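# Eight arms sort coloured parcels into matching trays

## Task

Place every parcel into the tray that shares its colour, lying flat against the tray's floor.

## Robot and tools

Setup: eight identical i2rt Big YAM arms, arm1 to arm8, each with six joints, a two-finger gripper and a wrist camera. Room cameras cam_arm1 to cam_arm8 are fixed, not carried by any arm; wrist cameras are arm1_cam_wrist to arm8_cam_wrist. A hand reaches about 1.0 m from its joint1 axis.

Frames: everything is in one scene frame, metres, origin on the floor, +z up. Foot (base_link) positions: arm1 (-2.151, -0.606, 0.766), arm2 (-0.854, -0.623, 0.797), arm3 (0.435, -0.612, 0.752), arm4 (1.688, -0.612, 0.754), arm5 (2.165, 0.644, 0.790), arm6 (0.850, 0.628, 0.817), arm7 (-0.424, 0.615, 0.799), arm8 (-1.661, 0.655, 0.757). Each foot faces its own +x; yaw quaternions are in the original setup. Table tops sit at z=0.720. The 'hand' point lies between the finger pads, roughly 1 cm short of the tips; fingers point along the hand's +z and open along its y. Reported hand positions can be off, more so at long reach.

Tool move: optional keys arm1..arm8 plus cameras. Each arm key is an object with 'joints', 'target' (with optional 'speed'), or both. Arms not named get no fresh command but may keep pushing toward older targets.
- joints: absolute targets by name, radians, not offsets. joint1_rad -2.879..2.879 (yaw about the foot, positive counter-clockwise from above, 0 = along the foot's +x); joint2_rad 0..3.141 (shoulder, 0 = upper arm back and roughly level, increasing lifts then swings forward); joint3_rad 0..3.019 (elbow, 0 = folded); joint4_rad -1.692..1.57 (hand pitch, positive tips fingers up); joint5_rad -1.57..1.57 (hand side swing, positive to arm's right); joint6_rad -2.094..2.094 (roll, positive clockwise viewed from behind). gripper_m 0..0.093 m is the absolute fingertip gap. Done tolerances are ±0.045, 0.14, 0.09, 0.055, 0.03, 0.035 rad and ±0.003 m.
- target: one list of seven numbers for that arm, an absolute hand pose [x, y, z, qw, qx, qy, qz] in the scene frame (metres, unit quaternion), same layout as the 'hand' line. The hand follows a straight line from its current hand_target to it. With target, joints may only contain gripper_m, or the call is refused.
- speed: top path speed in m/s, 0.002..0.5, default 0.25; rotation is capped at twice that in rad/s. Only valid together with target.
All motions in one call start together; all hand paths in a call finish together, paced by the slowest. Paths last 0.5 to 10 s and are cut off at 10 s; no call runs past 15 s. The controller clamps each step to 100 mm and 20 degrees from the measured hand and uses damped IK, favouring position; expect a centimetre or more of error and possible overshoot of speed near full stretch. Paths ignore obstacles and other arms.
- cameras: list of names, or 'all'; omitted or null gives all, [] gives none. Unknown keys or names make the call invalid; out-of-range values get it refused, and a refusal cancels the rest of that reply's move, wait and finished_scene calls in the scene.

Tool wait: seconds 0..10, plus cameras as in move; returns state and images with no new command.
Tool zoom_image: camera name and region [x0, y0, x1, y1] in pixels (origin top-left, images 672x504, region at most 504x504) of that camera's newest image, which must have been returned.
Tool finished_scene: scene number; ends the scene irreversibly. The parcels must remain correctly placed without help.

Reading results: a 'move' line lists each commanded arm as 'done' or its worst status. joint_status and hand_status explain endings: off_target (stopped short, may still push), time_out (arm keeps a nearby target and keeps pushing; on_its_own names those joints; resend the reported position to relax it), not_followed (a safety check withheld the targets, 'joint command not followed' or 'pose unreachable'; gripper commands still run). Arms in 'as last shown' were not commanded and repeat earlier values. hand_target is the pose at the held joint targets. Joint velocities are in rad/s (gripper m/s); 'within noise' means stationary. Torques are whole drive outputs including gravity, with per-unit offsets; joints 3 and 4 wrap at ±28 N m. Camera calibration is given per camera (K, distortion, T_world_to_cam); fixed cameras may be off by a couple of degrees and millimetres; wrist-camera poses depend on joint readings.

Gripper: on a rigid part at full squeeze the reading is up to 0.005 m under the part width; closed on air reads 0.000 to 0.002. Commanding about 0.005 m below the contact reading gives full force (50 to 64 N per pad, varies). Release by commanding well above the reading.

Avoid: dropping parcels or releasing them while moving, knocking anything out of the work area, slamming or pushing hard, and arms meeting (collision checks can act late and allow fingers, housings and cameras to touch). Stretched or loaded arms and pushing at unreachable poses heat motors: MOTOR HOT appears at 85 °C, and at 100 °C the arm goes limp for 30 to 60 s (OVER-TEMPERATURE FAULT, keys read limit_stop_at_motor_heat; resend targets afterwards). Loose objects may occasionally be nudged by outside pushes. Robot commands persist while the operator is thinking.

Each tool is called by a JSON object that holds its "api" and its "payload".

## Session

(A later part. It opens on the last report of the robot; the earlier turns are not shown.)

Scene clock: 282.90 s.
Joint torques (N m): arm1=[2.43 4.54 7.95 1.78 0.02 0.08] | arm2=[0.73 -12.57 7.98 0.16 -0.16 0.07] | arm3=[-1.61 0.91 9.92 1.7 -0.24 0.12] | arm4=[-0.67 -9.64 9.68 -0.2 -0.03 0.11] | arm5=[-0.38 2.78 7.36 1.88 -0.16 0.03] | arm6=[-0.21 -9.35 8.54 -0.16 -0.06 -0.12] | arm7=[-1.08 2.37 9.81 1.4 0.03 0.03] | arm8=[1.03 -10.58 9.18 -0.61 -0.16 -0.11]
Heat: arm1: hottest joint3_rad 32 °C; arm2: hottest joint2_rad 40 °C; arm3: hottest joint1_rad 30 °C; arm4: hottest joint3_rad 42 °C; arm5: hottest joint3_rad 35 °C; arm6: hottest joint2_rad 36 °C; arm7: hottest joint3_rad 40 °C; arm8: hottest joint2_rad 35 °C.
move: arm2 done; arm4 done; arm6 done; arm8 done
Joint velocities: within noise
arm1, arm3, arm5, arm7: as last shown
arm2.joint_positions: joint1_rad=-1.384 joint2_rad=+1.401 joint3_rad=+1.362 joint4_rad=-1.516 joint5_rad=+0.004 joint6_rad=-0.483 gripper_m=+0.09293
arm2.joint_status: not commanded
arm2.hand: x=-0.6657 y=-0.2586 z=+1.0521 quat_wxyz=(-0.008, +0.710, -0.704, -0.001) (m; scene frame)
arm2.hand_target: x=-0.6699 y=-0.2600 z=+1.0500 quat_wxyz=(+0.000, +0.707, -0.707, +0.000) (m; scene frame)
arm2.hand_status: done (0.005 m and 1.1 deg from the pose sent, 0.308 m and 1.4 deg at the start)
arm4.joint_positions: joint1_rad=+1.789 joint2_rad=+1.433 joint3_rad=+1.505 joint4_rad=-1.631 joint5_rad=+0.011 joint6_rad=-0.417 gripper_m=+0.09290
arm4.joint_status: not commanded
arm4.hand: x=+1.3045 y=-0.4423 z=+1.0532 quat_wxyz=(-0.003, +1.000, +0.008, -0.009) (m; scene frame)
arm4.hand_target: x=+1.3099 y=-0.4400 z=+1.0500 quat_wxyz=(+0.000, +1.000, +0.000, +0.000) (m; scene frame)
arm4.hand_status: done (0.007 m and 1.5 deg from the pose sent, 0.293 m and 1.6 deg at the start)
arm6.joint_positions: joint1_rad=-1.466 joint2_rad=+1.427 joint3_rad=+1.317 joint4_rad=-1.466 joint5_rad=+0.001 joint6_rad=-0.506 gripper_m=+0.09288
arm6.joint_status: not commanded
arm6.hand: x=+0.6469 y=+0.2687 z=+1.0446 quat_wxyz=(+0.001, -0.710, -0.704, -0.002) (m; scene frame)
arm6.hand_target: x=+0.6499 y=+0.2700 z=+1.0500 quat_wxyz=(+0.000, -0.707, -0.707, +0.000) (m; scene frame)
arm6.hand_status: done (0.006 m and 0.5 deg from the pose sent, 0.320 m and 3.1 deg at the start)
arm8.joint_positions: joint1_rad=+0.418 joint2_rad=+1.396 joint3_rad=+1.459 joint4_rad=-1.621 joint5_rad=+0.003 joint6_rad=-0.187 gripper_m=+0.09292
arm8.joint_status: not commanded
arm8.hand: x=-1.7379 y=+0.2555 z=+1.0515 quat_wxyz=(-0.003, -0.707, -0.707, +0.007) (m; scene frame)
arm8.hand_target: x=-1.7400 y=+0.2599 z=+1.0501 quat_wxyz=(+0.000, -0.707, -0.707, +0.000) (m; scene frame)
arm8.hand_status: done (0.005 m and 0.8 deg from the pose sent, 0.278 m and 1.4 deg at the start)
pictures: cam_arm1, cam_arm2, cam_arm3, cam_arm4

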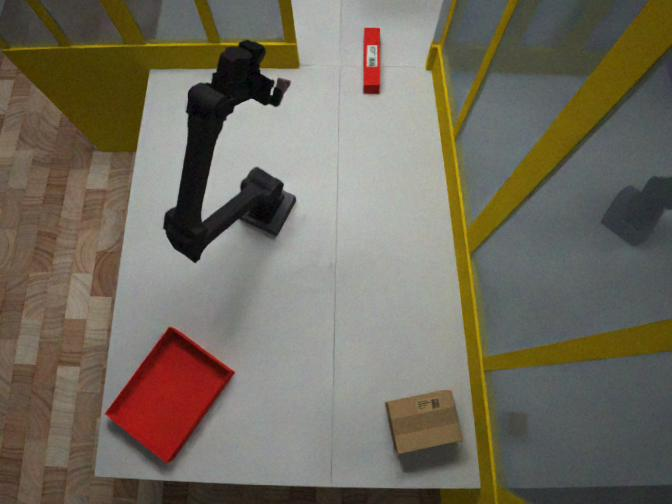

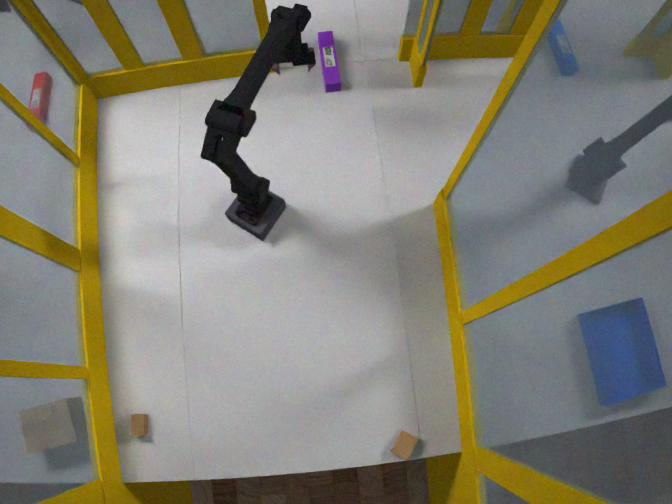

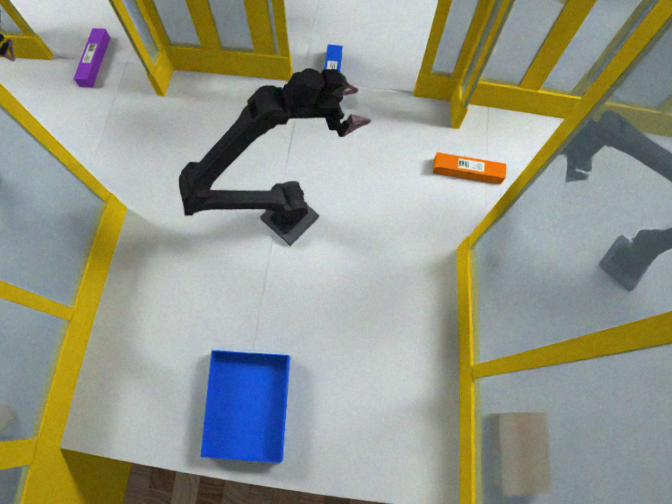

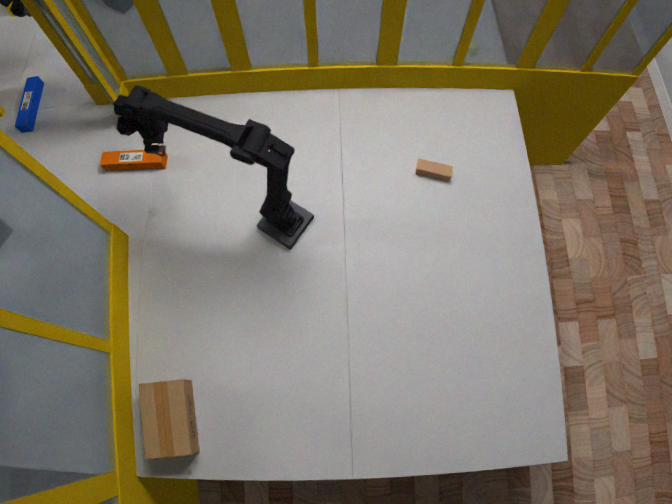

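{"api": "move", "payload": {"arm8": {"joints":{"joint1_rad":-1.0}}, "arm2": {"joints":{"joint1_rad":-0.3}}, "arm4": {"joints":{"joint1_rad":0.8}}, "arm1": {"target":[-1.78,0.005,0.88,0,-0.7071,0.7071,0],"speed":0.3}, "arm7": {"target":[-0.523,-0.003,0.88,0,0.7071,0.7071,0],"speed":0.3}, "arm3": {"target":[1.05,-0.335,0.88,0,0,1,0],"speed":0.3}, "cameras": ["arm1_cam_wrist","arm7_cam_wrist","arm3_cam_wrist"]}}

Scene clock: 300.77 s.
Joint torques (N m): arm1=[2.14 -20.31 12.55 -0.28 0.14 -0.09] | arm2=[0.44 -12.57 7.98 0.14 -0.08 0.07] | arm3=[-1.67 -23.59 14.05 -0.34 -0.22 0.14] | arm4=[-0.85 -9.82 9.66 -0.21 -0.11 0.11] | arm5=[-0.09 3.14 7.56 1.78 -0.18 0.04] | arm6=[-0.32 -9.35 8.55 -0.17 -0.07 -0.12] | arm7=[0.44 -16.09 14.39 -0.31 0.07 0.03] | arm8=[1.96 -10.93 9.16 -0.51 -0.17 -0.08]
Heat: arm1: hottest joint3_rad 33 °C; arm2: hottest joint2_rad 36 °C; arm3: hottest joint1_rad 30 °C; arm4: hottest joint3_rad 40 °C; arm5: hottest joint3_rad 35 °C; arm6: hottest joint2_rad 35 °C; arm7: hottest joint3_rad 41 °C; arm8: hottest joint2_rad 34 °C.
move: arm1 off_target; arm2 done; arm3 off_target; arm4 done; arm7 off_target; arm8 done
Joint velocities: within noise
arm1.joint_positions: joint1_rad=+1.435 joint2_rad=+2.294 joint3_rad=+2.278 joint4_rad=-1.560 joint5_rad=-0.011 joint6_rad=-0.540 gripper_m=+0.09398
arm1.joint_status: not commanded
arm1.hand: x=-1.7790 y=-0.0078 z=+0.8782 quat_wxyz=(+0.006, +0.700, -0.714, +0.000) (m; scene frame)
arm1.hand_target: x=-1.7804 y=+0.0045 z=+0.8799 quat_wxyz=(-0.001, +0.707, -0.707, +0.000) (m; scene frame)
arm1.hand_status: off_target (0.013 m and 1.4 deg from the pose sent, 0.693 m and 63.0 deg at the start)
arm2.joint_positions: joint1_rad=-0.302 joint2_rad=+1.401 joint3_rad=+1.362 joint4_rad=-1.516 joint5_rad=+0.002 joint6_rad=-0.481 gripper_m=+0.09294
arm2.joint_status: all done
arm2.hand: x=-1.0878 y=-0.2859 z=+1.0522 quat_wxyz=(-0.006, +0.971, -0.239, -0.006) (m; scene frame)
arm2.hand_target: x=-1.0869 y=-0.2892 z=+1.0500 quat_wxyz=(+0.000, +0.970, -0.244, +0.000) (m; scene frame)
arm2.hand_status: not commanded
arm3.joint_positions: joint1_rad=-2.092 joint2_rad=+2.178 joint3_rad=+2.040 joint4_rad=-1.481 joint5_rad=+0.007 joint6_rad=+0.408 gripper_m=+0.09398
arm3.joint_status: not commanded
arm3.hand: x=+1.0331 y=-0.3335 z=+0.8613 quat_wxyz=(+0.018, +0.015, -1.000, +0.010) (m; scene frame)
arm3.hand_target: x=+1.0490 y=-0.3356 z=+0.8800 quat_wxyz=(-0.001, +0.000, -1.000, +0.000) (m; scene frame)
arm3.hand_status: off_target (0.025 m and 2.9 deg from the pose sent, 0.637 m and 71.6 deg at the start)
arm4.joint_positions: joint1_rad=+0.811 joint2_rad=+1.433 joint3_rad=+1.505 joint4_rad=-1.631 joint5_rad=+0.014 joint6_rad=-0.416 gripper_m=+0.09291
arm4.joint_status: all done
arm4.hand: x=+1.6134 y=-0.1949 z=+1.0472 quat_wxyz=(-0.002, +0.887, -0.463, -0.001) (m; scene frame)
arm4.hand_target: x=+1.6186 y=-0.1982 z=+1.0440 quat_wxyz=(+0.006, +0.882, -0.470, +0.005) (m; scene frame)
arm4.hand_status: not commanded
arm5, arm6: as last shown
arm7.joint_positions: joint1_rad=-1.099 joint2_rad=+2.041 joint3_rad=+1.710 joint4_rad=-1.274 joint5_rad=-0.004 joint6_rad=-0.150 gripper_m=+0.09397
arm7.joint_status: not commanded
arm7.hand: x=-0.5250 y=+0.0164 z=+0.8652 quat_wxyz=(+0.009, -0.713, -0.701, -0.016) (m; scene frame)
arm7.hand_target: x=-0.5228 y=-0.0020 z=+0.8803 quat_wxyz=(+0.000, -0.707, -0.707, +0.000) (m; scene frame)
arm7.hand_status: off_target (0.024 m and 2.3 deg from the pose sent, 0.640 m and 57.8 deg at the start)
arm8.joint_positions: joint1_rad=-0.999 joint2_rad=+1.396 joint3_rad=+1.459 joint4_rad=-1.621 joint5_rad=+0.002 joint6_rad=-0.188 gripper_m=+0.09294
arm8.joint_status: all done
arm8.hand: x=-2.0681 y=+0.6704 z=+1.0510 quat_wxyz=(+0.001, -0.997, -0.077, +0.007) (m; scene frame)
arm8.hand_target: x=-2.0642 y=+0.6702 z=+1.0496 quat_wxyz=(+0.000, -0.997, -0.080, +0.000) (m; scene frame)
arm8.hand_status: not commanded
pictures: arm1_cam_wrist, arm3_cam_wrist, arm7_cam_wrist
camera_calibration:
arm1_cam_wrist: T_world_to_cam=[[0.99927, -0.0357312, -0.0134907, 1.79034], [-0.0212054, -0.812824, 0.582123, -0.550564], [-0.0317655, -0.581412, -0.812989, 0.779576], [0, 0, 0, 1]] pos_world=[-1.77594, 0.0697137, 0.978435]
arm3_cam_wrist: T_world_to_cam=[[0.0264264, -0.999214, 0.0295322, -0.387064], [-0.79224, -0.00291773, 0.610202, 0.297777], [-0.609637, -0.039522, -0.791695, 1.42259], [0, 0, 0, 1]] pos_world=[1.1134, -0.329667, 0.955985]
arm7_cam_wrist: T_world_to_cam=[[-0.999988, 0.00239527, 0.00430234, -0.53195], [0.00449554, 0.800617, 0.599159, -0.522783], [-0.00200938, 0.599171, -0.800618, 0.803156], [0, 0, 0, 1]] pos_world=[-0.527979, -0.0614047, 0.958541]

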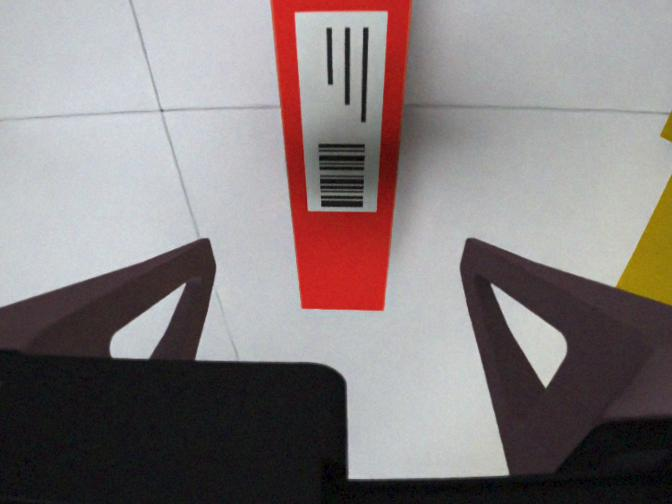

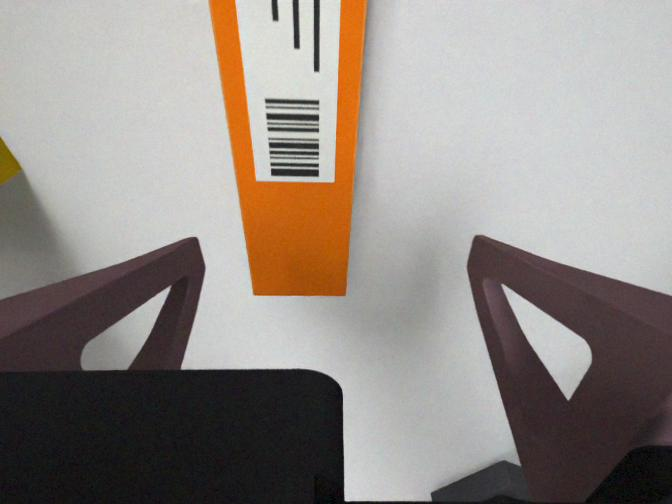

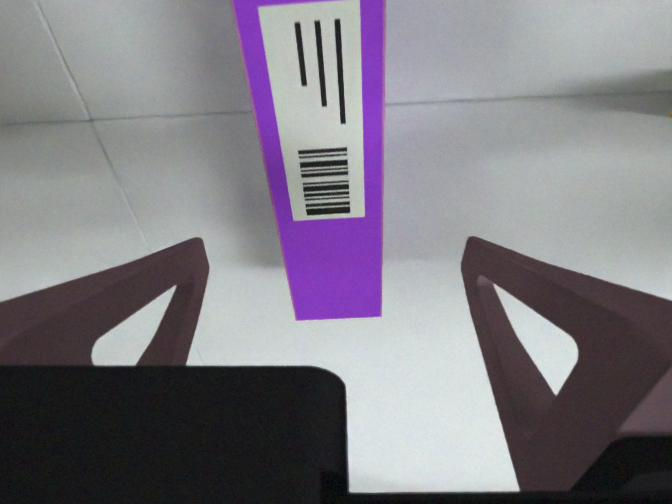

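{"api": "move", "payload": {"arm1": {"target":[-1.78,0.005,0.768,0,-0.7071,0.7071,0],"speed":0.15}, "arm7": {"target":[-0.523,-0.003,0.772,0,0.7071,0.7071,0],"speed":0.15}, "arm3": {"target":[1.05,-0.32,0.772,0,0,1,0],"speed":0.15}, "cameras": ["arm1_cam_wrist","arm7_cam_wrist","arm3_cam_wrist"]}}

{"api": "move", "payload": {"arm1": {"joints":{"gripper_m":0.045}}, "arm7": {"joints":{"gripper_m":0.045}}, "arm3": {"joints":{"gripper_m":0.045}}, "cameras": []}}

Scene clock: 314.83 s.
Joint torques (N m): arm1=[1.96 -21.25 8.16 0.72 0.14 -0.07] | arm2=[0.44 -12.57 7.99 0.14 -0.09 0.07] | arm3=[-0.03 -24.82 9.48 0.54 -0.23 0.13] | arm4=[-0.79 -9.88 9.68 -0.23 -0.11 0.1] | arm5=[-0.09 2.37 7.53 1.85 -0.19 0.04] | arm6=[-0.26 -9.35 8.58 -0.17 -0.06 -0.12] | arm7=[0.62 -16.56 8.29 0.57 0.06 0.03] | arm8=[1.73 -10.93 9.21 -0.65 -0.17 -0.1]
Heat: arm1: hottest joint3_rad 36 °C; arm2: hottest joint2_rad 35 °C; arm3: hottest joint3_rad 33 °C; arm4: hottest joint3_rad 40 °C; arm5: hottest joint3_rad 35 °C; arm6: hottest joint2_rad 35 °C; arm7: hottest joint3_rad 44 °C; arm8: hottest joint2_rad 34 °C.
move: arm1 off_target; arm3 done; arm7 done
Joint velocities: within noise
arm1.joint_positions: joint1_rad=+1.435 joint2_rad=+2.358 joint3_rad=+2.138 joint4_rad=-1.336 joint5_rad=-0.011 joint6_rad=-0.541 gripper_m=+0.09398
arm1.joint_status: not commanded
arm1.hand: x=-1.7732 y=+0.0000 z=+0.7815 quat_wxyz=(-0.003, +0.700, -0.714, -0.002) (m; scene frame)
arm1.hand_target: x=-1.7802 y=+0.0047 z=+0.7683 quat_wxyz=(+0.000, +0.707, -0.707, +0.000) (m; scene frame)
arm1.hand_status: off_target (0.016 m and 1.2 deg from the pose sent, 0.111 m and 1.4 deg at the start)
arm2, arm4, arm5, arm6, arm8: as last shown
arm3.joint_positions: joint1_rad=-2.092 joint2_rad=+2.273 joint3_rad=+1.958 joint4_rad=-1.286 joint5_rad=+0.006 joint6_rad=+0.428 gripper_m=+0.09398
arm3.joint_status: not commanded
arm3.hand: x=+1.0461 y=-0.3269 z=+0.7685 quat_wxyz=(+0.010, +0.005, -1.000, +0.006) (m; scene frame)
arm3.hand_target: x=+1.0499 y=-0.3200 z=+0.7721 quat_wxyz=(+0.000, +0.000, -1.000, +0.000) (m; scene frame)
arm3.hand_status: done (0.009 m and 1.4 deg from the pose sent, 0.092 m and 2.9 deg at the start)
arm7.joint_positions: joint1_rad=-1.099 joint2_rad=+2.158 joint3_rad=+1.667 joint4_rad=-1.075 joint5_rad=-0.004 joint6_rad=-0.151 gripper_m=+0.09397
arm7.joint_status: not commanded
arm7.hand: x=-0.5283 y=-0.0027 z=+0.7799 quat_wxyz=(-0.002, -0.713, -0.701, +0.000) (m; scene frame)
arm7.hand_target: x=-0.5231 y=-0.0028 z=+0.7720 quat_wxyz=(+0.000, -0.707, -0.707, +0.000) (m; scene frame)
arm7.hand_status: done (0.010 m and 1.0 deg from the pose sent, 0.095 m and 2.3 deg at the start)
pictures: arm1_cam_wrist, arm3_cam_wrist, arm7_cam_wrist
camera_calibration:
arm1_cam_wrist: T_world_to_cam=[[0.99938, -0.0350387, -0.00336469, 1.77579], [-0.0269319, -0.822688, 0.567855, -0.486826], [-0.022665, -0.567412, -0.823122, 0.72966], [0, 0, 0, 1]] pos_world=[-1.77127, 0.0757338, 0.883021]
arm3_cam_wrist: T_world_to_cam=[[0.00611398, -0.999739, 0.0220273, -0.351279], [-0.801992, 0.00825523, 0.597278, 0.388567], [-0.597304, -0.0213175, -0.801732, 1.358], [0, 0, 0, 1]] pos_world=[1.12492, -0.325445, 0.864408]
arm7_cam_wrist: T_world_to_cam=[[-0.999939, 0.00226932, 0.0107865, -0.539889], [0.00799169, 0.823224, 0.567661, -0.429892], [-0.00759146, 0.567713, -0.823192, 0.76082], [0, 0, 0, 1]] pos_world=[-0.530645, -0.0768045, 0.876157]

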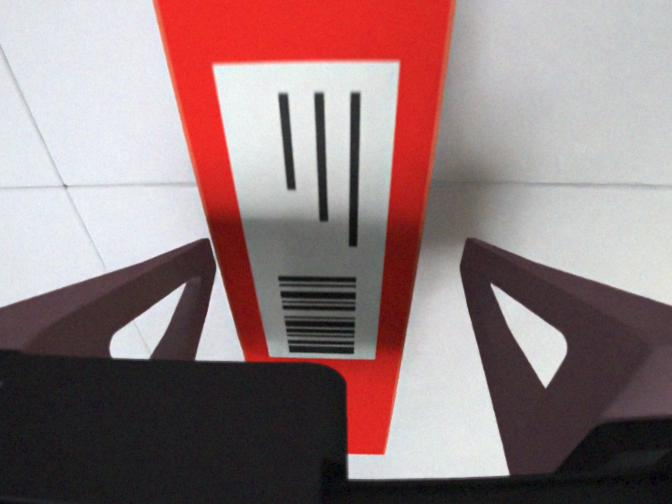

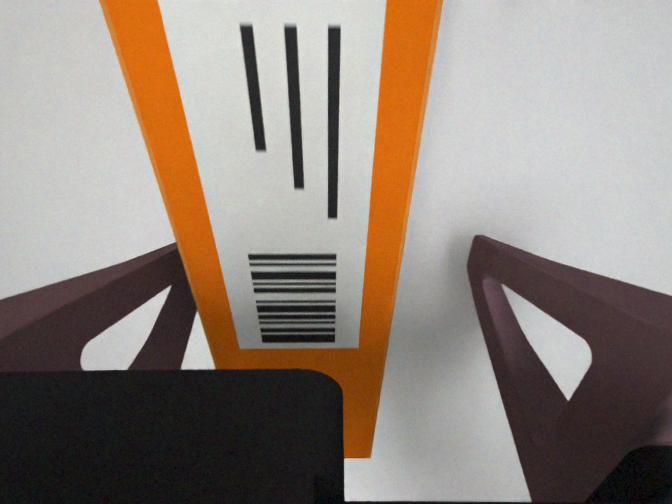

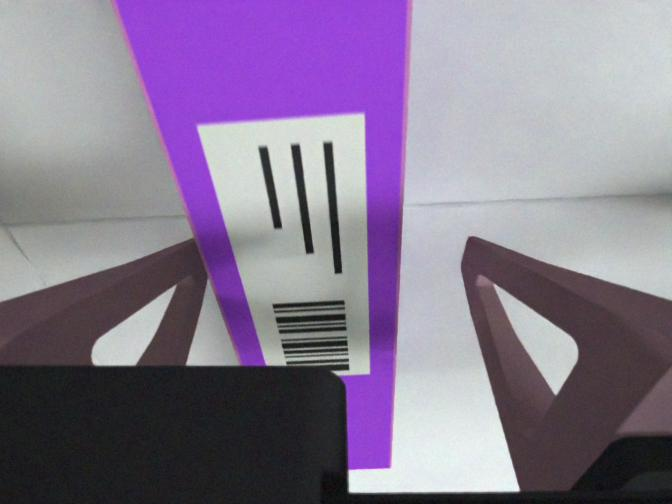

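Scene clock: 315.47 s.
Joint torques (N m): arm1=[2.55 -21.07 8.23 0.75 0.1 -0.05] | arm2=[0.44 -12.57 7.98 0.14 -0.08 0.07] | arm3=[0.09 -24.53 9.42 0.55 -0.18 0.13] | arm4=[-0.79 -9.82 9.66 -0.21 -0.11 0.11] | arm5=[-0.56 3.31 7.31 1.87 -0.17 0.03] | arm6=[-0.32 -9.29 8.57 -0.17 -0.06 -0.12] | arm7=[0.62 -16.5 8.39 0.55 0.06 0.05] | arm8=[1.79 -10.81 9.17 -0.55 -0.16 -0.11]
Heat: arm1: hottest joint3_rad 35 °C; arm2: hottest joint2_rad 35 °C; arm3: hottest joint3_rad 33 °C; arm4: hottest joint3_rad 40 °C; arm5: hottest joint3_rad 35 °C; arm6: hottest joint2_rad 35 °C; arm7: hottest joint3_rad 43 °C; arm8: hottest joint2_rad 33 °C.
move: arm1 off_target; arm3 off_target; arm7 off_target
Joint velocities: within noise
arm1.joint_positions: joint1_rad=+1.435 joint2_rad=+2.358 joint3_rad=+2.138 joint4_rad=-1.336 joint5_rad=-0.010 joint6_rad=-0.541 gripper_m=+0.05908
arm1.joint_status: gripper_m off_target (ended at +0.05911, target +0.04500)
arm1.hand: x=-1.7733 y=+0.0001 z=+0.7815 quat_wxyz=(-0.003, +0.700, -0.714, -0.002) (m; scene frame)
arm1.hand_target: x=-1.7801 y=+0.0046 z=+0.7683 quat_wxyz=(+0.000, +0.707, -0.707, +0.000) (m; scene frame)
arm1.hand_status: not commanded
arm2, arm4, arm5, arm6, arm8: as last shown
arm3.joint_positions: joint1_rad=-2.092 joint2_rad=+2.273 joint3_rad=+1.958 joint4_rad=-1.286 joint5_rad=+0.005 joint6_rad=+0.428 gripper_m=+0.05865
arm3.joint_status: gripper_m off_target (ended at +0.05868, target +0.04500)
arm3.hand: x=+1.0461 y=-0.3268 z=+0.7685 quat_wxyz=(+0.010, +0.005, -1.000, +0.006) (m; scene frame)
arm3.hand_target: x=+1.0499 y=-0.3201 z=+0.7721 quat_wxyz=(+0.000, +0.000, -1.000, +0.000) (m; scene frame)
arm3.hand_status: not commanded
arm7.joint_positions: joint1_rad=-1.099 joint2_rad=+2.158 joint3_rad=+1.667 joint4_rad=-1.075 joint5_rad=-0.004 joint6_rad=-0.151 gripper_m=+0.06002
arm7.joint_status: gripper_m off_target (ended at +0.06006, target +0.04500)
arm7.hand: x=-0.5283 y=-0.0027 z=+0.7799 quat_wxyz=(-0.002, -0.713, -0.701, +0.000) (m; scene frame)
arm7.hand_target: x=-0.5231 y=-0.0028 z=+0.7720 quat_wxyz=(+0.000, -0.707, -0.707, +0.000) (m; scene frame)
arm7.hand_status: not commanded
pictures: none
No camera images: "cameras" was empty.

{"api": "move", "payload": {"arm1": {"target":[-1.932,-0.248,1.02,0,-0.7071,0.7071,0],"speed":0.25}, "arm7": {"target":[-0.494,0.201,1.02,0,0.7071,0.7071,0],"speed":0.25}, "arm3": {"target":[0.815,-0.434,1.02,0,0,1,0],"speed":0.25}, "arm6": {"joints":{"joint1_rad":0.213}}, "cameras": []}}

{"api": "move", "payload": {"arm1": {"joints":{"joint1_rad":-1.532}}, "arm7": {"joints":{"joint1_rad":2.149}}, "arm3": {"joints":{"joint1_rad":-1.41}}, "cameras": ["cam_arm3","cam_arm1","cam_arm7"]}}

Scene clock: 336.57 s.
Joint torques (N m): arm1=[1.32 -9.52 8.06 -0.09 0.1 -0.06] | arm2=[0.38 -12.57 7.98 0.14 -0.08 0.07] | arm3=[-0.21 -14.1 9.59 -0.24 -0.15 0.1] | arm4=[-0.79 -9.88 9.66 -0.23 -0.11 0.11] | arm5=[-0.62 2.67 7.38 1.73 -0.2 0.08] | arm6=[-1.2 -9.29 8.55 -0.18 0.06 -0.12] | arm7=[-0.32 -10.46 9.06 -0.25 0.05 0.02] | arm8=[1.73 -10.7 9.17 -0.58 -0.15 -0.11]
Heat: arm1: hottest joint3_rad 35 °C; arm2: hottest joint3_rad 35 °C; arm3: hottest joint2_rad 33 °C; arm4: hottest joint3_rad 39 °C; arm5: hottest joint3_rad 35 °C; arm6: hottest joint2_rad 34 °C; arm7: hottest joint3_rad 40 °C; arm8: hottest joint2_rad 33 °C.
move: arm1 done; arm3 done; arm6 done; arm7 done
Joint velocities: within noise
arm1.joint_positions: joint1_rad=+1.435 joint2_rad=+1.418 joint3_rad=+1.403 joint4_rad=-1.521 joint5_rad=-0.010 joint6_rad=-0.549 gripper_m=+0.05909
arm1.joint_status: not commanded
arm1.hand: x=-1.9293 y=-0.2452 z=+1.0268 quat_wxyz=(-0.014, +0.703, -0.711, -0.004) (m; scene frame)
arm1.hand_target: x=-1.9319 y=-0.2480 z=+1.0201 quat_wxyz=(+0.000, +0.707, -0.707, +0.000) (m; scene frame)
arm1.hand_status: done (0.008 m and 1.7 deg from the pose sent, 0.379 m and 1.2 deg at the start)
arm2, arm4, arm8: as last shown
arm3.joint_positions: joint1_rad=-2.092 joint2_rad=+1.454 joint3_rad=+1.429 joint4_rad=-1.557 joint5_rad=+0.005 joint6_rad=+0.428 gripper_m=+0.05865
arm3.joint_status: not commanded
arm3.hand: x=+0.8184 y=-0.4343 z=+1.0142 quat_wxyz=(+0.001, +0.005, -1.000, +0.002) (m; scene frame)
arm3.hand_target: x=+0.8151 y=-0.4340 z=+1.0201 quat_wxyz=(+0.000, +0.000, -1.000, +0.000) (m; scene frame)
arm3.hand_status: done (0.007 m and 0.6 deg from the pose sent, 0.358 m and 1.4 deg at the start)
arm5.joint_positions: joint1_rad=+0.669 joint2_rad=+0.625 joint3_rad=+1.427 joint4_rad=-1.371 joint5_rad=+0.001 joint6_rad=-0.010 gripper_m=+0.09397
arm5.joint_status: not commanded
arm5.hand: x=+1.9537 y=+0.5512 z=+1.3379 quat_wxyz=(+0.092, +0.860, +0.183, -0.468) (m; scene frame)
arm5.hand_target: x=+1.9566 y=+0.5504 z=+1.3504 quat_wxyz=(+0.099, +0.853, +0.180, -0.480) (m; scene frame)
arm5.hand_status: not commanded
arm6.joint_positions: joint1_rad=+0.221 joint2_rad=+1.427 joint3_rad=+1.317 joint4_rad=-1.466 joint5_rad=-0.002 joint6_rad=-0.506 gripper_m=+0.09289
arm6.joint_status: all done
arm6.hand: x=+1.2315 y=+0.4686 z=+1.0445 quat_wxyz=(+0.002, +0.055, -0.999, -0.002) (m; scene frame)
arm6.hand_target: x=+1.2277 y=+0.4663 z=+1.0498 quat_wxyz=(+0.000, +0.052, -0.999, +0.000) (m; scene frame)
arm6.hand_status: not commanded
arm7.joint_positions: joint1_rad=-1.099 joint2_rad=+1.443 joint3_rad=+1.327 joint4_rad=-1.434 joint5_rad=-0.004 joint6_rad=-0.159 gripper_m=+0.06002
arm7.joint_status: not commanded
arm7.hand: x=-0.4946 y=+0.1947 z=+1.0227 quat_wxyz=(-0.006, -0.710, -0.704, +0.007) (m; scene frame)
arm7.hand_target: x=-0.4941 y=+0.2009 z=+1.0200 quat_wxyz=(+0.000, -0.707, -0.707, +0.000) (m; scene frame)
arm7.hand_status: done (0.007 m and 1.2 deg from the pose sent, 0.317 m and 1.0 deg at the start)
pictures: none
No camera images: "cameras" was empty.

Scene clock: 339.77 s.
Joint torques (N m): arm1=[1.73 -9.82 8.02 -0.02 -0.07 -0.06] | arm2=[0.44 -12.57 7.98 0.14 -0.09 0.07] | arm3=[0.03 -14.15 9.57 -0.25 -0.08 0.1] | arm4=[-0.79 -9.82 9.68 -0.21 -0.11 0.11] | arm5=[-0.38 2.61 7.39 2.06 -0.22 0.06] | arm6=[-1.14 -9.35 8.57 -0.17 0.06 -0.12] | arm7=[-0.67 -10.29 9.03 -0.25 0.02 0.05] | arm8=[1.85 -10.75 9.16 -0.57 -0.18 -0.09]
Heat: arm1: hottest joint3_rad 35 °C; arm2: hottest joint3_rad 35 °C; arm3: hottest joint2_rad 33 °C; arm4: hottest joint3_rad 39 °C; arm5: hottest joint3_rad 35 °C; arm6: hottest joint2_rad 34 °C; arm7: hottest joint3_rad 40 °C; arm8: hottest joint2_rad 33 °C.
move: arm1 done; arm3 done; arm7 done
Joint velocities: within noise
arm1.joint_positions: joint1_rad=-1.540 joint2_rad=+1.421 joint3_rad=+1.403 joint4_rad=-1.521 joint5_rad=-0.006 joint6_rad=-0.550 gripper_m=+0.05917
arm1.joint_status: all done
arm1.hand: x=-2.3135 y=-0.9937 z=+1.0321 quat_wxyz=(-0.012, -0.649, -0.760, +0.017) (m; scene frame)
arm1.hand_target: x=-2.3083 y=-0.9914 z=+1.0265 quat_wxyz=(-0.010, -0.644, -0.765, +0.005) (m; scene frame)
arm1.hand_status: not commanded
arm2, arm4, arm5, arm6, arm8: as last shown
arm3.joint_positions: joint1_rad=-1.419 joint2_rad=+1.454 joint3_rad=+1.429 joint4_rad=-1.557 joint5_rad=+0.003 joint6_rad=+0.429 gripper_m=+0.05864
arm3.joint_status: all done
arm3.hand: x=+0.6228 y=-0.2335 z=+1.0143 quat_wxyz=(-0.001, +0.335, -0.942, +0.003) (m; scene frame)
arm3.hand_target: x=+0.6178 y=-0.2343 z=+1.0201 quat_wxyz=(-0.002, +0.333, -0.943, +0.002) (m; scene frame)
arm3.hand_status: not commanded
arm7.joint_positions: joint1_rad=+2.153 joint2_rad=+1.443 joint3_rad=+1.327 joint4_rad=-1.434 joint5_rad=-0.003 joint6_rad=-0.162 gripper_m=+0.05999
arm7.joint_status: all done
arm7.hand: x=-0.3994 y=+1.0391 z=+1.0250 quat_wxyz=(-0.008, +0.743, -0.669, -0.009) (m; scene frame)
arm7.hand_target: x=-0.3977 y=+1.0327 z=+1.0222 quat_wxyz=(-0.001, +0.744, -0.668, -0.002) (m; scene frame)
arm7.hand_status: not commanded
pictures: cam_arm1, cam_arm3, cam_arm7

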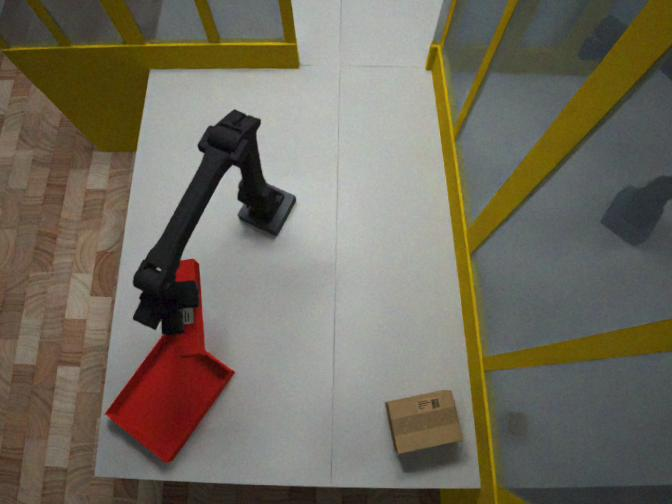

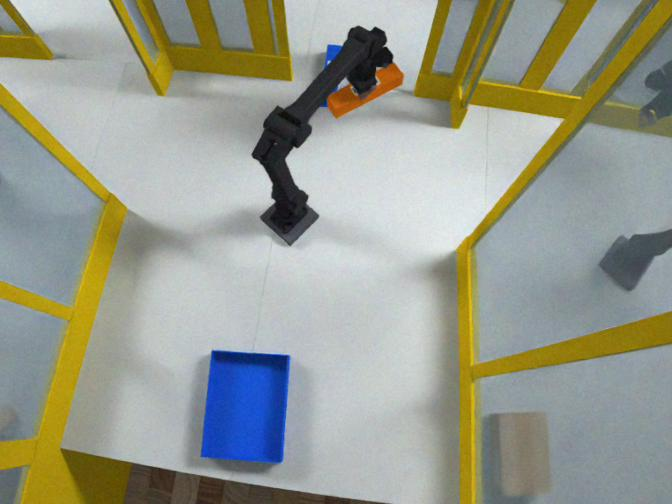

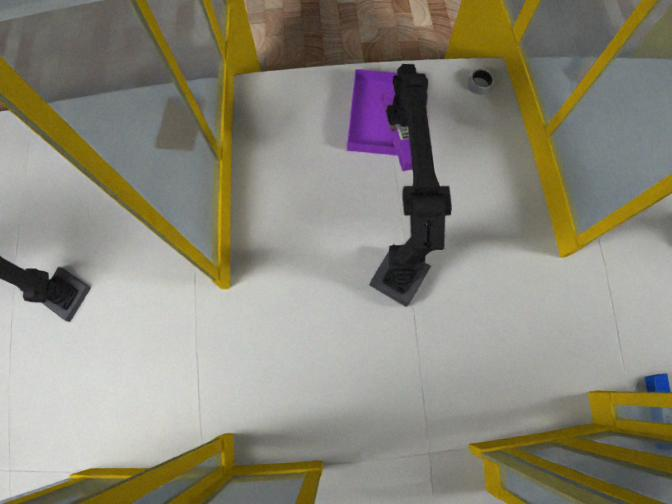

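{"api": "move", "payload": {"arm1": {"target":[-2.405,-1.237,0.89,0,0.891,0.454,0],"speed":0.3}, "arm7": {"target":[-0.383,1.29,0.89,0,-0.643,0.766,0],"speed":0.3}, "arm3": {"target":[0.73,0.0,0.85,0,-0.7071,0.7071,0],"speed":0.3}, "cameras": ["cam_arm3","cam_arm1","cam_arm7","arm3_cam_wrist"]}}

Scene clock: 352.97 s.
Joint torques (N m): arm1=[2.26 -19.14 12.6 -0.16 0.21 0.1] | arm2=[0.44 -12.57 7.98 0.14 -0.08 0.07] | arm3=[0.15 -23.47 14.17 -0.17 -0.31 -0.19] | arm4=[-0.79 -9.82 9.66 -0.23 -0.11 0.1] | arm5=[-0.32 2.73 7.38 1.83 -0.19 0.03] | arm6=[-1.2 -9.35 8.57 -0.16 0.06 -0.13] | arm7=[-0.44 -17.32 15.28 -0.32 0.08 0.21] | arm8=[1.96 -10.7 9.24 -0.51 -0.16 -0.11]
Heat: arm1: hottest joint3_rad 35 °C; arm2: hottest joint3_rad 35 °C; arm3: hottest joint2_rad 33 °C; arm4: hottest joint3_rad 39 °C; arm5: hottest joint3_rad 35 °C; arm6: hottest joint2_rad 34 °C; arm7: hottest joint3_rad 40 °C; arm8: hottest joint3_rad 33 °C.
move: arm1 off_target; arm3 off_target; arm7 off_target
Joint velocities: within noise
arm1.joint_positions: joint1_rad=-1.538 joint2_rad=+2.184 joint3_rad=+2.072 joint4_rad=-1.486 joint5_rad=+0.004 joint6_rad=+0.241 gripper_m=+0.05918
arm1.joint_status: not commanded
arm1.hand: x=-2.4076 y=-1.2224 z=+0.8839 quat_wxyz=(+0.005, -0.892, -0.452, -0.008) (m; scene frame)
arm1.hand_target: x=-2.4046 y=-1.2364 z=+0.8900 quat_wxyz=(-0.001, -0.891, -0.454, +0.000) (m; scene frame)
arm1.hand_status: off_target (0.016 m and 1.1 deg from the pose sent, 0.296 m and 45.0 deg at the start)
arm2, arm4, arm5, arm6, arm8: as last shown
arm3.joint_positions: joint1_rad=-1.419 joint2_rad=+2.201 joint3_rad=+2.006 joint4_rad=-1.422 joint5_rad=+0.002 joint6_rad=-0.432 gripper_m=+0.05862
arm3.joint_status: not commanded
arm3.hand: x=+0.7296 y=-0.0179 z=+0.8335 quat_wxyz=(+0.017, +0.697, -0.717, +0.008) (m; scene frame)
arm3.hand_target: x=+0.7293 y=-0.0010 z=+0.8503 quat_wxyz=(-0.001, +0.707, -0.707, +0.000) (m; scene frame)
arm3.hand_status: off_target (0.024 m and 2.7 deg from the pose sent, 0.305 m and 50.9 deg at the start)
arm7.joint_positions: joint1_rad=+2.153 joint2_rad=+2.182 joint3_rad=+1.970 joint4_rad=-1.398 joint5_rad=-0.003 joint6_rad=+0.107 gripper_m=+0.06000
arm7.joint_status: not commanded
arm7.hand: x=-0.3862 y=+1.2721 z=+0.8766 quat_wxyz=(+0.014, +0.647, -0.762, +0.012) (m; scene frame)
arm7.hand_target: x=-0.3831 y=+1.2888 z=+0.8902 quat_wxyz=(+0.000, +0.643, -0.766, -0.001) (m; scene frame)
arm7.hand_status: off_target (0.023 m and 2.2 deg from the pose sent, 0.285 m and 16.0 deg at the start)
pictures: arm3_cam_wrist, cam_arm1, cam_arm3, cam_arm7
camera_calibration:
arm3_cam_wrist: T_world_to_cam=[[0.999478, -0.0322178, -0.00258066, -0.728736], [-0.0239161, -0.790915, 0.611458, -0.500544], [-0.0217409, -0.611077, -0.791273, 0.788424], [0, 0, 0, 1]] pos_world=[0.733525, 0.0624214, 0.92804]

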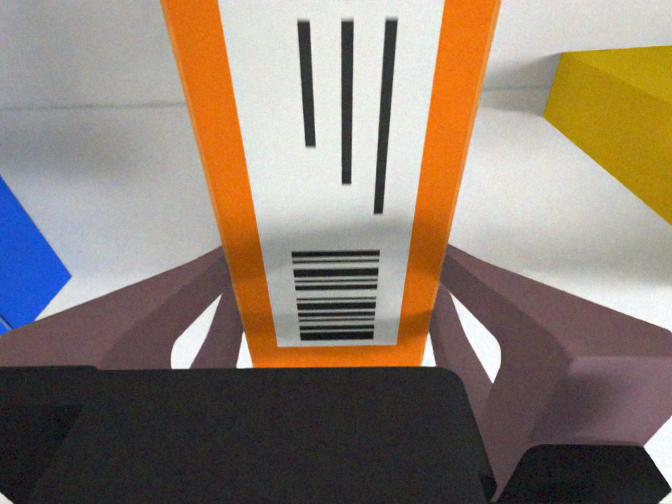

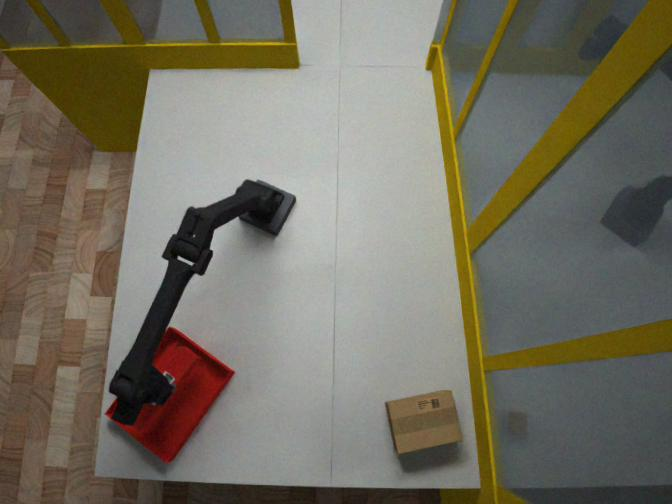

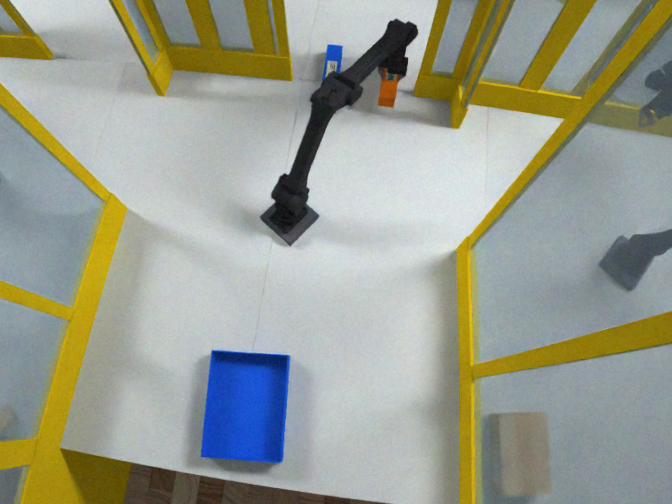

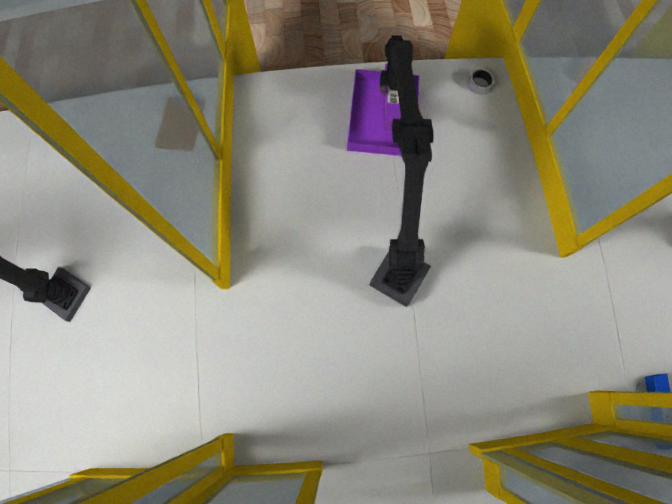

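{"api": "move", "payload": {"arm1": {"target":[-2.405,-1.235,0.787,0,0.891,0.454,0],"speed":0.12}, "arm7": {"target":[-0.383,1.288,0.785,0,-0.643,0.766,0],"speed":0.12}, "arm3": {"target":[0.73,0.0,0.772,0,-0.7071,0.7071,0],"speed":0.12}, "cameras": ["arm1_cam_wrist","arm7_cam_wrist"]}}

Scene clock: 403.57 s.
Joint torques (N m): arm1=[2.37 -20.13 8.06 0.83 0.2 0.06] | arm2=[0.38 -12.57 7.98 0.14 -0.08 0.07] | arm3=[0.26 -24.64 9.22 0.57 -0.3 -0.22] | arm4=[-0.79 -9.88 9.66 -0.21 -0.11 0.11] | arm5=[-0.03 3.08 7.45 2.02 -0.19 0.04] | arm6=[-1.26 -9.35 8.55 -0.17 0.06 -0.12] | arm7=[-0.56 -15.15 7.53 0.53 0.09 0.19] | arm8=[1.79 -10.81 9.21 -0.47 -0.16 -0.11]
Heat: arm1: hottest joint3_rad 38 °C; arm2: hottest joint3_rad 34 °C; arm3: hottest joint2_rad 37 °C; arm4: hottest joint3_rad 39 °C; arm5: hottest joint3_rad 35 °C; arm6: hottest joint3_rad 35 °C; arm7: hottest joint3_rad 48 °C; arm8: hottest joint3_rad 33 °C.
move: arm1 off_target; arm3 done; arm7 off_target
Joint velocities: within noise
arm1.joint_positions: joint1_rad=-1.538 joint2_rad=+2.250 joint3_rad=+1.958 joint4_rad=-1.281 joint5_rad=+0.004 joint6_rad=+0.242 gripper_m=+0.05918
arm1.joint_status: not commanded
arm1.hand: x=-2.4110 y=-1.2320 z=+0.7980 quat_wxyz=(-0.003, -0.892, -0.452, +0.001) (m; scene frame)
arm1.hand_target: x=-2.4050 y=-1.2348 z=+0.7871 quat_wxyz=(+0.000, -0.891, -0.454, +0.000) (m; scene frame)
arm1.hand_status: off_target (0.013 m and 0.5 deg from the pose sent, 0.098 m and 1.1 deg at the start)
arm2, arm4, arm5, arm6, arm8: as last shown
arm3.joint_positions: joint1_rad=-1.419 joint2_rad=+2.266 joint3_rad=+1.953 joint4_rad=-1.283 joint5_rad=+0.002 joint6_rad=-0.433 gripper_m=+0.05862
arm3.joint_status: not commanded
arm3.hand: x=+0.7346 y=-0.0081 z=+0.7715 quat_wxyz=(+0.007, +0.698, -0.716, +0.005) (m; scene frame)
arm3.hand_target: x=+0.7298 y=-0.0001 z=+0.7721 quat_wxyz=(+0.000, +0.707, -0.707, +0.000) (m; scene frame)
arm3.hand_status: done (0.009 m and 1.8 deg from the pose sent, 0.064 m and 2.7 deg at the start)
arm7.joint_positions: joint1_rad=+2.153 joint2_rad=+2.225 joint3_rad=+1.917 joint4_rad=-1.198 joint5_rad=-0.002 joint6_rad=+0.107 gripper_m=+0.06000
arm7.joint_status: not commanded
arm7.hand: x=-0.3845 y=+1.2998 z=+0.8293 quat_wxyz=(-0.022, +0.646, -0.762, -0.025) (m; scene frame)
arm7.hand_target: x=-0.3832 y=+1.2862 z=+0.7866 quat_wxyz=(+0.000, +0.643, -0.766, +0.000) (m; scene frame)
arm7.hand_status: off_target (0.046 m and 3.9 deg from the pose sent, 0.093 m and 2.2 deg at the start)
pictures: arm1_cam_wrist, arm7_cam_wrist
camera_calibration:
arm1_cam_wrist: T_world_to_cam=[[-0.796775, 0.60421, -0.00890549, -1.1685], [0.492174, 0.657441, 0.570558, 1.54599], [0.350591, 0.450223, -0.821209, 2.18183], [0, 0, 0, 1]] pos_world=[-2.45686, -1.29269, 0.899256]
arm7_cam_wrist: T_world_to_cam=[[0.988906, -0.148474, 0.0044332, 0.566387], [-0.129573, -0.847656, 0.51448, 0.631619], [-0.0726289, -0.509347, -0.857491, 1.4665], [0, 0, 0, 1]] pos_world=[-0.371752, 1.36645, 0.930046]

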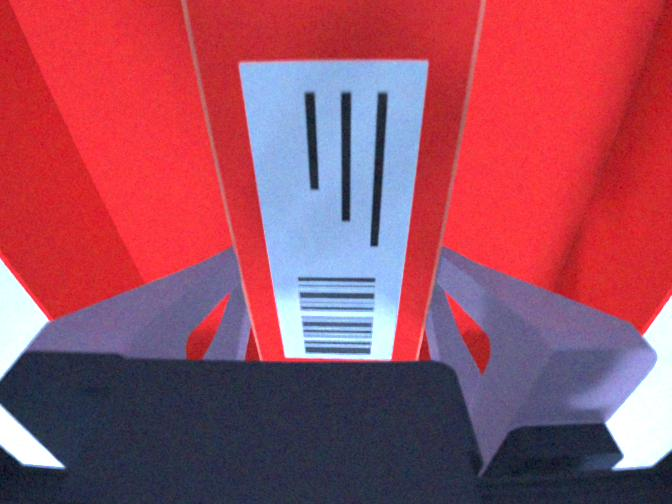

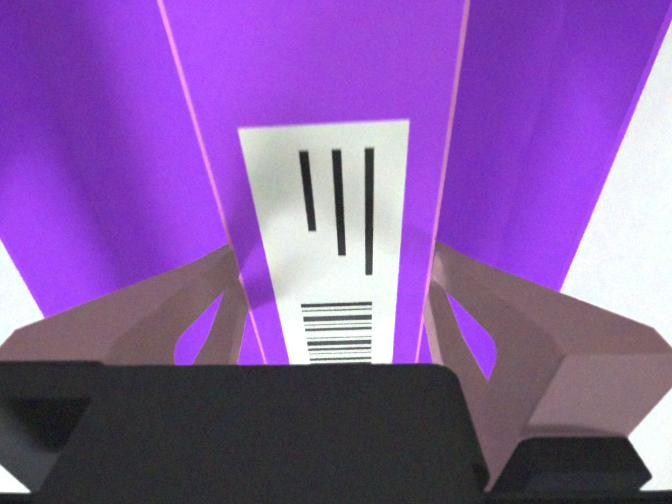

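{"api": "move", "payload": {"arm3": {"joints":{"gripper_m":0.093}}, "arm7": {"target":[-0.384,1.285,0.86,0,-0.643,0.766,0],"speed":0.15}, "cameras": ["cam_arm1","cam_arm7"]}}

{"api": "move", "payload": {"arm3": {"target":[0.73,0.0,0.92,0,-0.7071,0.7071,0]}, "cameras": ["arm3_cam_wrist"]}}

{"api": "move", "payload": {"arm3": {"target":[0.497,0.003,0.88,0,-0.7071,0.7071,0]}, "cameras": ["arm3_cam_wrist"]}}

{"api": "zoom_image", "payload": {"camera": "arm3_cam_wrist", "region": [100, 0, 600, 500]}}

Scene clock: 416.77 s.
Joint torques (N m): arm1=[2.08 -20.13 7.94 0.76 0.19 0.08] | arm2=[0.38 -12.57 7.98 0.14 -0.09 0.07] | arm3=[0.26 -24.35 9.22 0.61 -0.3 -0.22] | arm4=[-0.79 -9.88 9.66 -0.23 -0.11 0.1] | arm5=[0.09 2.84 7.42 1.87 -0.21 0.04] | arm6=[-1.32 -9.35 8.57 -0.16 0.06 -0.12] | arm7=[-0.44 -19.43 13.34 -0.44 0.05 0.2] | arm8=[1.9 -10.75 9.2 -0.57 -0.15 -0.1]
Heat: arm1: hottest joint3_rad 37 °C; arm2: hottest joint3_rad 35 °C; arm3: hottest joint2_rad 37 °C; arm4: hottest joint3_rad 39 °C; arm5: hottest joint3_rad 36 °C; arm6: hottest joint3_rad 35 °C; arm7: hottest joint3_rad 46 °C; arm8: hottest joint3_rad 33 °C.
move: arm3 done; arm7 off_target
Joint velocities: within noise
arm1, arm2, arm4, arm5, arm6, arm8: as last shown
arm3.joint_positions: joint1_rad=-1.419 joint2_rad=+2.266 joint3_rad=+1.953 joint4_rad=-1.283 joint5_rad=+0.001 joint6_rad=-0.433 gripper_m=+0.09297
arm3.joint_status: all done
arm3.hand: x=+0.7345 y=-0.0081 z=+0.7715 quat_wxyz=(+0.007, +0.698, -0.716, +0.005) (m; scene frame)
arm3.hand_target: x=+0.7298 y=-0.0001 z=+0.7721 quat_wxyz=(+0.000, +0.707, -0.707, +0.000) (m; scene frame)
arm3.hand_status: not commanded
arm7.joint_positions: joint1_rad=+2.153 joint2_rad=+2.211 joint3_rad=+1.917 joint4_rad=-1.321 joint5_rad=-0.002 joint6_rad=+0.108 gripper_m=+0.06000
arm7.joint_status: not commanded
arm7.hand: x=-0.3860 y=+1.2709 z=+0.8381 quat_wxyz=(+0.015, +0.646, -0.763, +0.014) (m; scene frame)
arm7.hand_target: x=-0.3841 y=+1.2841 z=+0.8602 quat_wxyz=(+0.000, +0.643, -0.766, +0.000) (m; scene frame)
arm7.hand_status: off_target (0.026 m and 2.5 deg from the pose sent, 0.034 m and 3.9 deg at the start)
pictures: cam_arm1, cam_arm7

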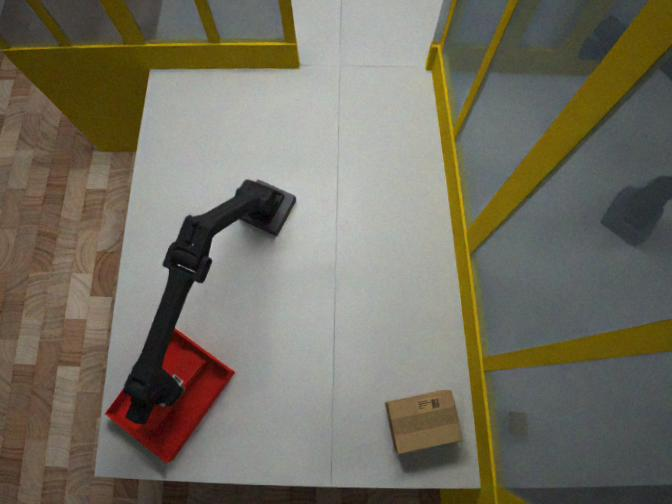

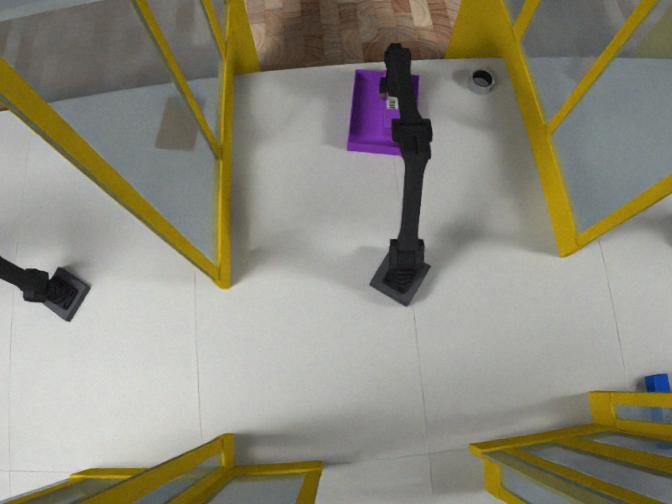

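Scene clock: 418.37 s.
Joint torques (N m): arm1=[2.26 -20.13 7.98 0.73 0.2 0.03] | arm2=[0.38 -12.57 7.98 0.14 -0.08 0.07] | arm3=[0.09 -24.41 14.45 -0.34 -0.3 -0.21] | arm4=[-0.85 -9.88 9.68 -0.23 -0.11 0.11] | arm5=[-0.38 3.02 7.31 1.88 -0.16 0.02] | arm6=[-1.2 -9.35 8.55 -0.16 0.06 -0.12] | arm7=[-0.38 -19.02 13.31 -0.39 0.04 0.19] | arm8=[1.73 -10.7 9.24 -0.53 -0.17 -0.11]
Heat: arm1: hottest joint3_rad 37 °C; arm2: hottest joint3_rad 35 °C; arm3: hottest joint2_rad 37 °C; arm4: hottest joint3_rad 39 °C; arm5: hottest joint3_rad 36 °C; arm6: hottest joint3_rad 35 °C; arm7: hottest joint3_rad 47 °C; arm8: hottest joint3_rad 33 °C.
move: arm3 off_target
Joint velocities: within noise
arm1, arm5, arm6, arm7: as last shown
arm2.joint_positions: joint1_rad=-0.302 joint2_rad=+1.401 joint3_rad=+1.362 joint4_rad=-1.516 joint5_rad=+0.002 joint6_rad=-0.481 gripper_m=+0.09294
arm2.joint_status: not commanded
arm2.hand: x=-1.0878 y=-0.2859 z=+1.0522 quat_wxyz=(-0.006, +0.971, -0.239, -0.006) (m; scene frame)
arm2.hand_target: x=-1.0869 y=-0.2892 z=+1.0500 quat_wxyz=(+0.000, +0.970, -0.244, +0.000) (m; scene frame)
arm2.hand_status: not commanded
arm3.joint_positions: joint1_rad=-1.419 joint2_rad=+2.197 joint3_rad=+2.169 joint4_rad=-1.596 joint5_rad=+0.001 joint6_rad=-0.434 gripper_m=+0.09297
arm3.joint_status: not commanded
arm3.hand: x=+0.7310 y=-0.0145 z=+0.8979 quat_wxyz=(+0.021, +0.698, -0.716, +0.009) (m; scene frame)
arm3.hand_target: x=+0.7293 y=-0.0011 z=+0.9200 quat_wxyz=(-0.001, +0.707, -0.707, +0.000) (m; scene frame)
arm3.hand_status: off_target (0.026 m and 3.0 deg from the pose sent, 0.149 m and 1.8 deg at the start; pose on its path clipped on 9 of 48 steps)
arm4.joint_positions: joint1_rad=+0.811 joint2_rad=+1.433 joint3_rad=+1.505 joint4_rad=-1.631 joint5_rad=+0.014 joint6_rad=-0.416 gripper_m=+0.09291
arm4.joint_status: not commanded
arm4.hand: x=+1.6134 y=-0.1949 z=+1.0472 quat_wxyz=(-0.002, +0.887, -0.463, -0.001) (m; scene frame)
arm4.hand_target: x=+1.6186 y=-0.1982 z=+1.0440 quat_wxyz=(+0.006, +0.882, -0.470, +0.005) (m; scene frame)
arm4.hand_status: not commanded
arm8.joint_positions: joint1_rad=-0.999 joint2_rad=+1.396 joint3_rad=+1.459 joint4_rad=-1.621 joint5_rad=+0.002 joint6_rad=-0.188 gripper_m=+0.09294
arm8.joint_status: not commanded
arm8.hand: x=-2.0681 y=+0.6704 z=+1.0510 quat_wxyz=(+0.001, -0.997, -0.077, +0.007) (m; scene frame)
arm8.hand_target: x=-2.0642 y=+0.6702 z=+1.0496 quat_wxyz=(+0.000, -0.997, -0.080, +0.000) (m; scene frame)
arm8.hand_status: not commanded
pictures: arm3_cam_wrist
camera_calibration:
arm3_cam_wrist: T_world_to_cam=[[0.999521, -0.030374, -0.00601078, -0.726859], [-0.0202111, -0.787089, 0.616508, -0.544302], [-0.0234569, -0.616091, -0.787325, 0.83918], [0, 0, 0, 1]] pos_world=[0.735195, 0.0665195, 0.991905]

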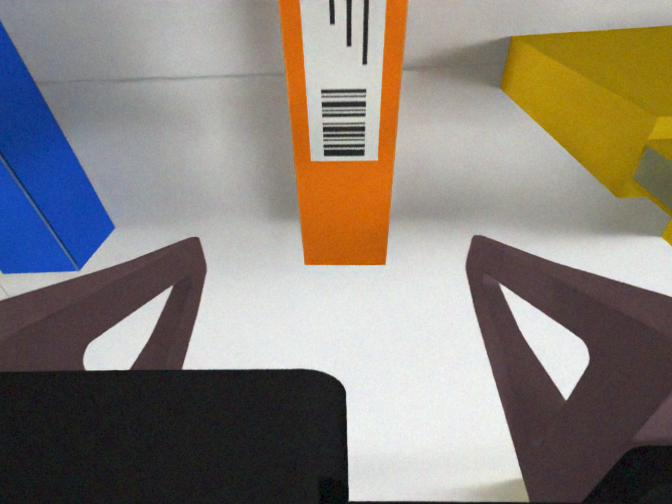

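Scene clock: 420.27 s.
Joint torques (N m): arm1=[2.08 -19.96 8.01 0.7 0.21 0.04] | arm2=[0.44 -12.57 7.98 0.14 -0.09 0.07] | arm3=[-0.67 -25.23 8.84 0.46 0.02 0.15] | arm4=[-0.85 -9.82 9.66 -0.23 -0.11 0.11] | arm5=[-0.38 3.72 7.49 1.85 -0.2 0.04] | arm6=[-1.26 -9.29 8.57 -0.17 0.06 -0.12] | arm7=[-0.38 -19.19 13.38 -0.39 0.03 0.2] | arm8=[1.79 -10.93 9.2 -0.61 -0.16 -0.1]
Heat: arm1: hottest joint3_rad 37 °C; arm2: hottest joint3_rad 35 °C; arm3: hottest joint2_rad 37 °C; arm4: hottest joint3_rad 39 °C; arm5: hottest joint3_rad 36 °C; arm6: hottest joint3_rad 35 °C; arm7: hottest joint3_rad 47 °C; arm8: hottest joint3_rad 33 °C.
move: arm3 off_target
Joint velocities: within noise
arm1, arm2, arm4, arm5, arm6, arm7, arm8: as last shown
arm3.joint_positions: joint1_rad=-1.062 joint2_rad=+2.053 joint3_rad=+1.819 joint4_rad=-1.396 joint5_rad=-0.009 joint6_rad=-0.119 gripper_m=+0.09297
arm3.joint_status: not commanded
arm3.hand: x=+0.4963 y=-0.0011 z=+0.8560 quat_wxyz=(+0.022, +0.713, -0.701, +0.015) (m; scene frame)
arm3.hand_target: x=+0.4970 y=+0.0027 z=+0.8799 quat_wxyz=(+0.000, +0.707, -0.707, +0.000) (m; scene frame)
arm3.hand_status: off_target (0.024 m and 3.2 deg from the pose sent, 0.235 m and 3.0 deg at the start)
pictures: arm3_cam_wrist
camera_calibration:
arm3_cam_wrist: T_world_to_cam=[[0.999935, 0.0113704, -0.00086125, -0.496606], [0.00942231, -0.781351, 0.62402, -0.533822], [0.00642241, -0.623988, -0.781408, 0.789055], [0, 0, 0, 1]] pos_world=[0.496535, 0.0809049, 0.949261]

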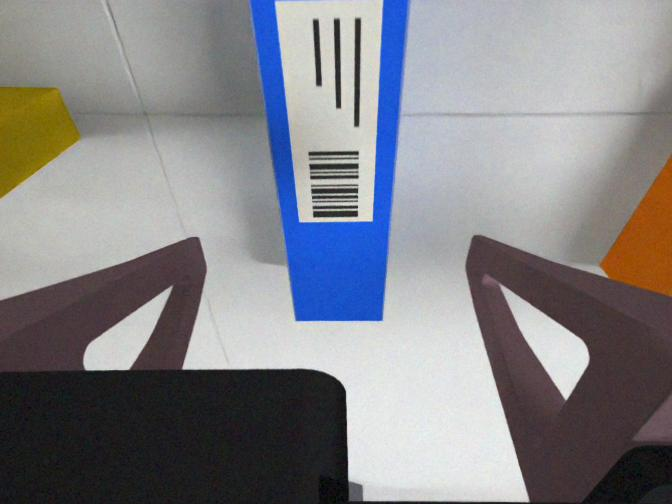

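Scaled by 1.008.

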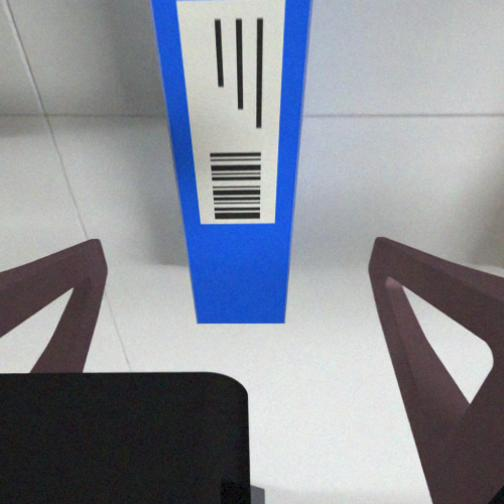

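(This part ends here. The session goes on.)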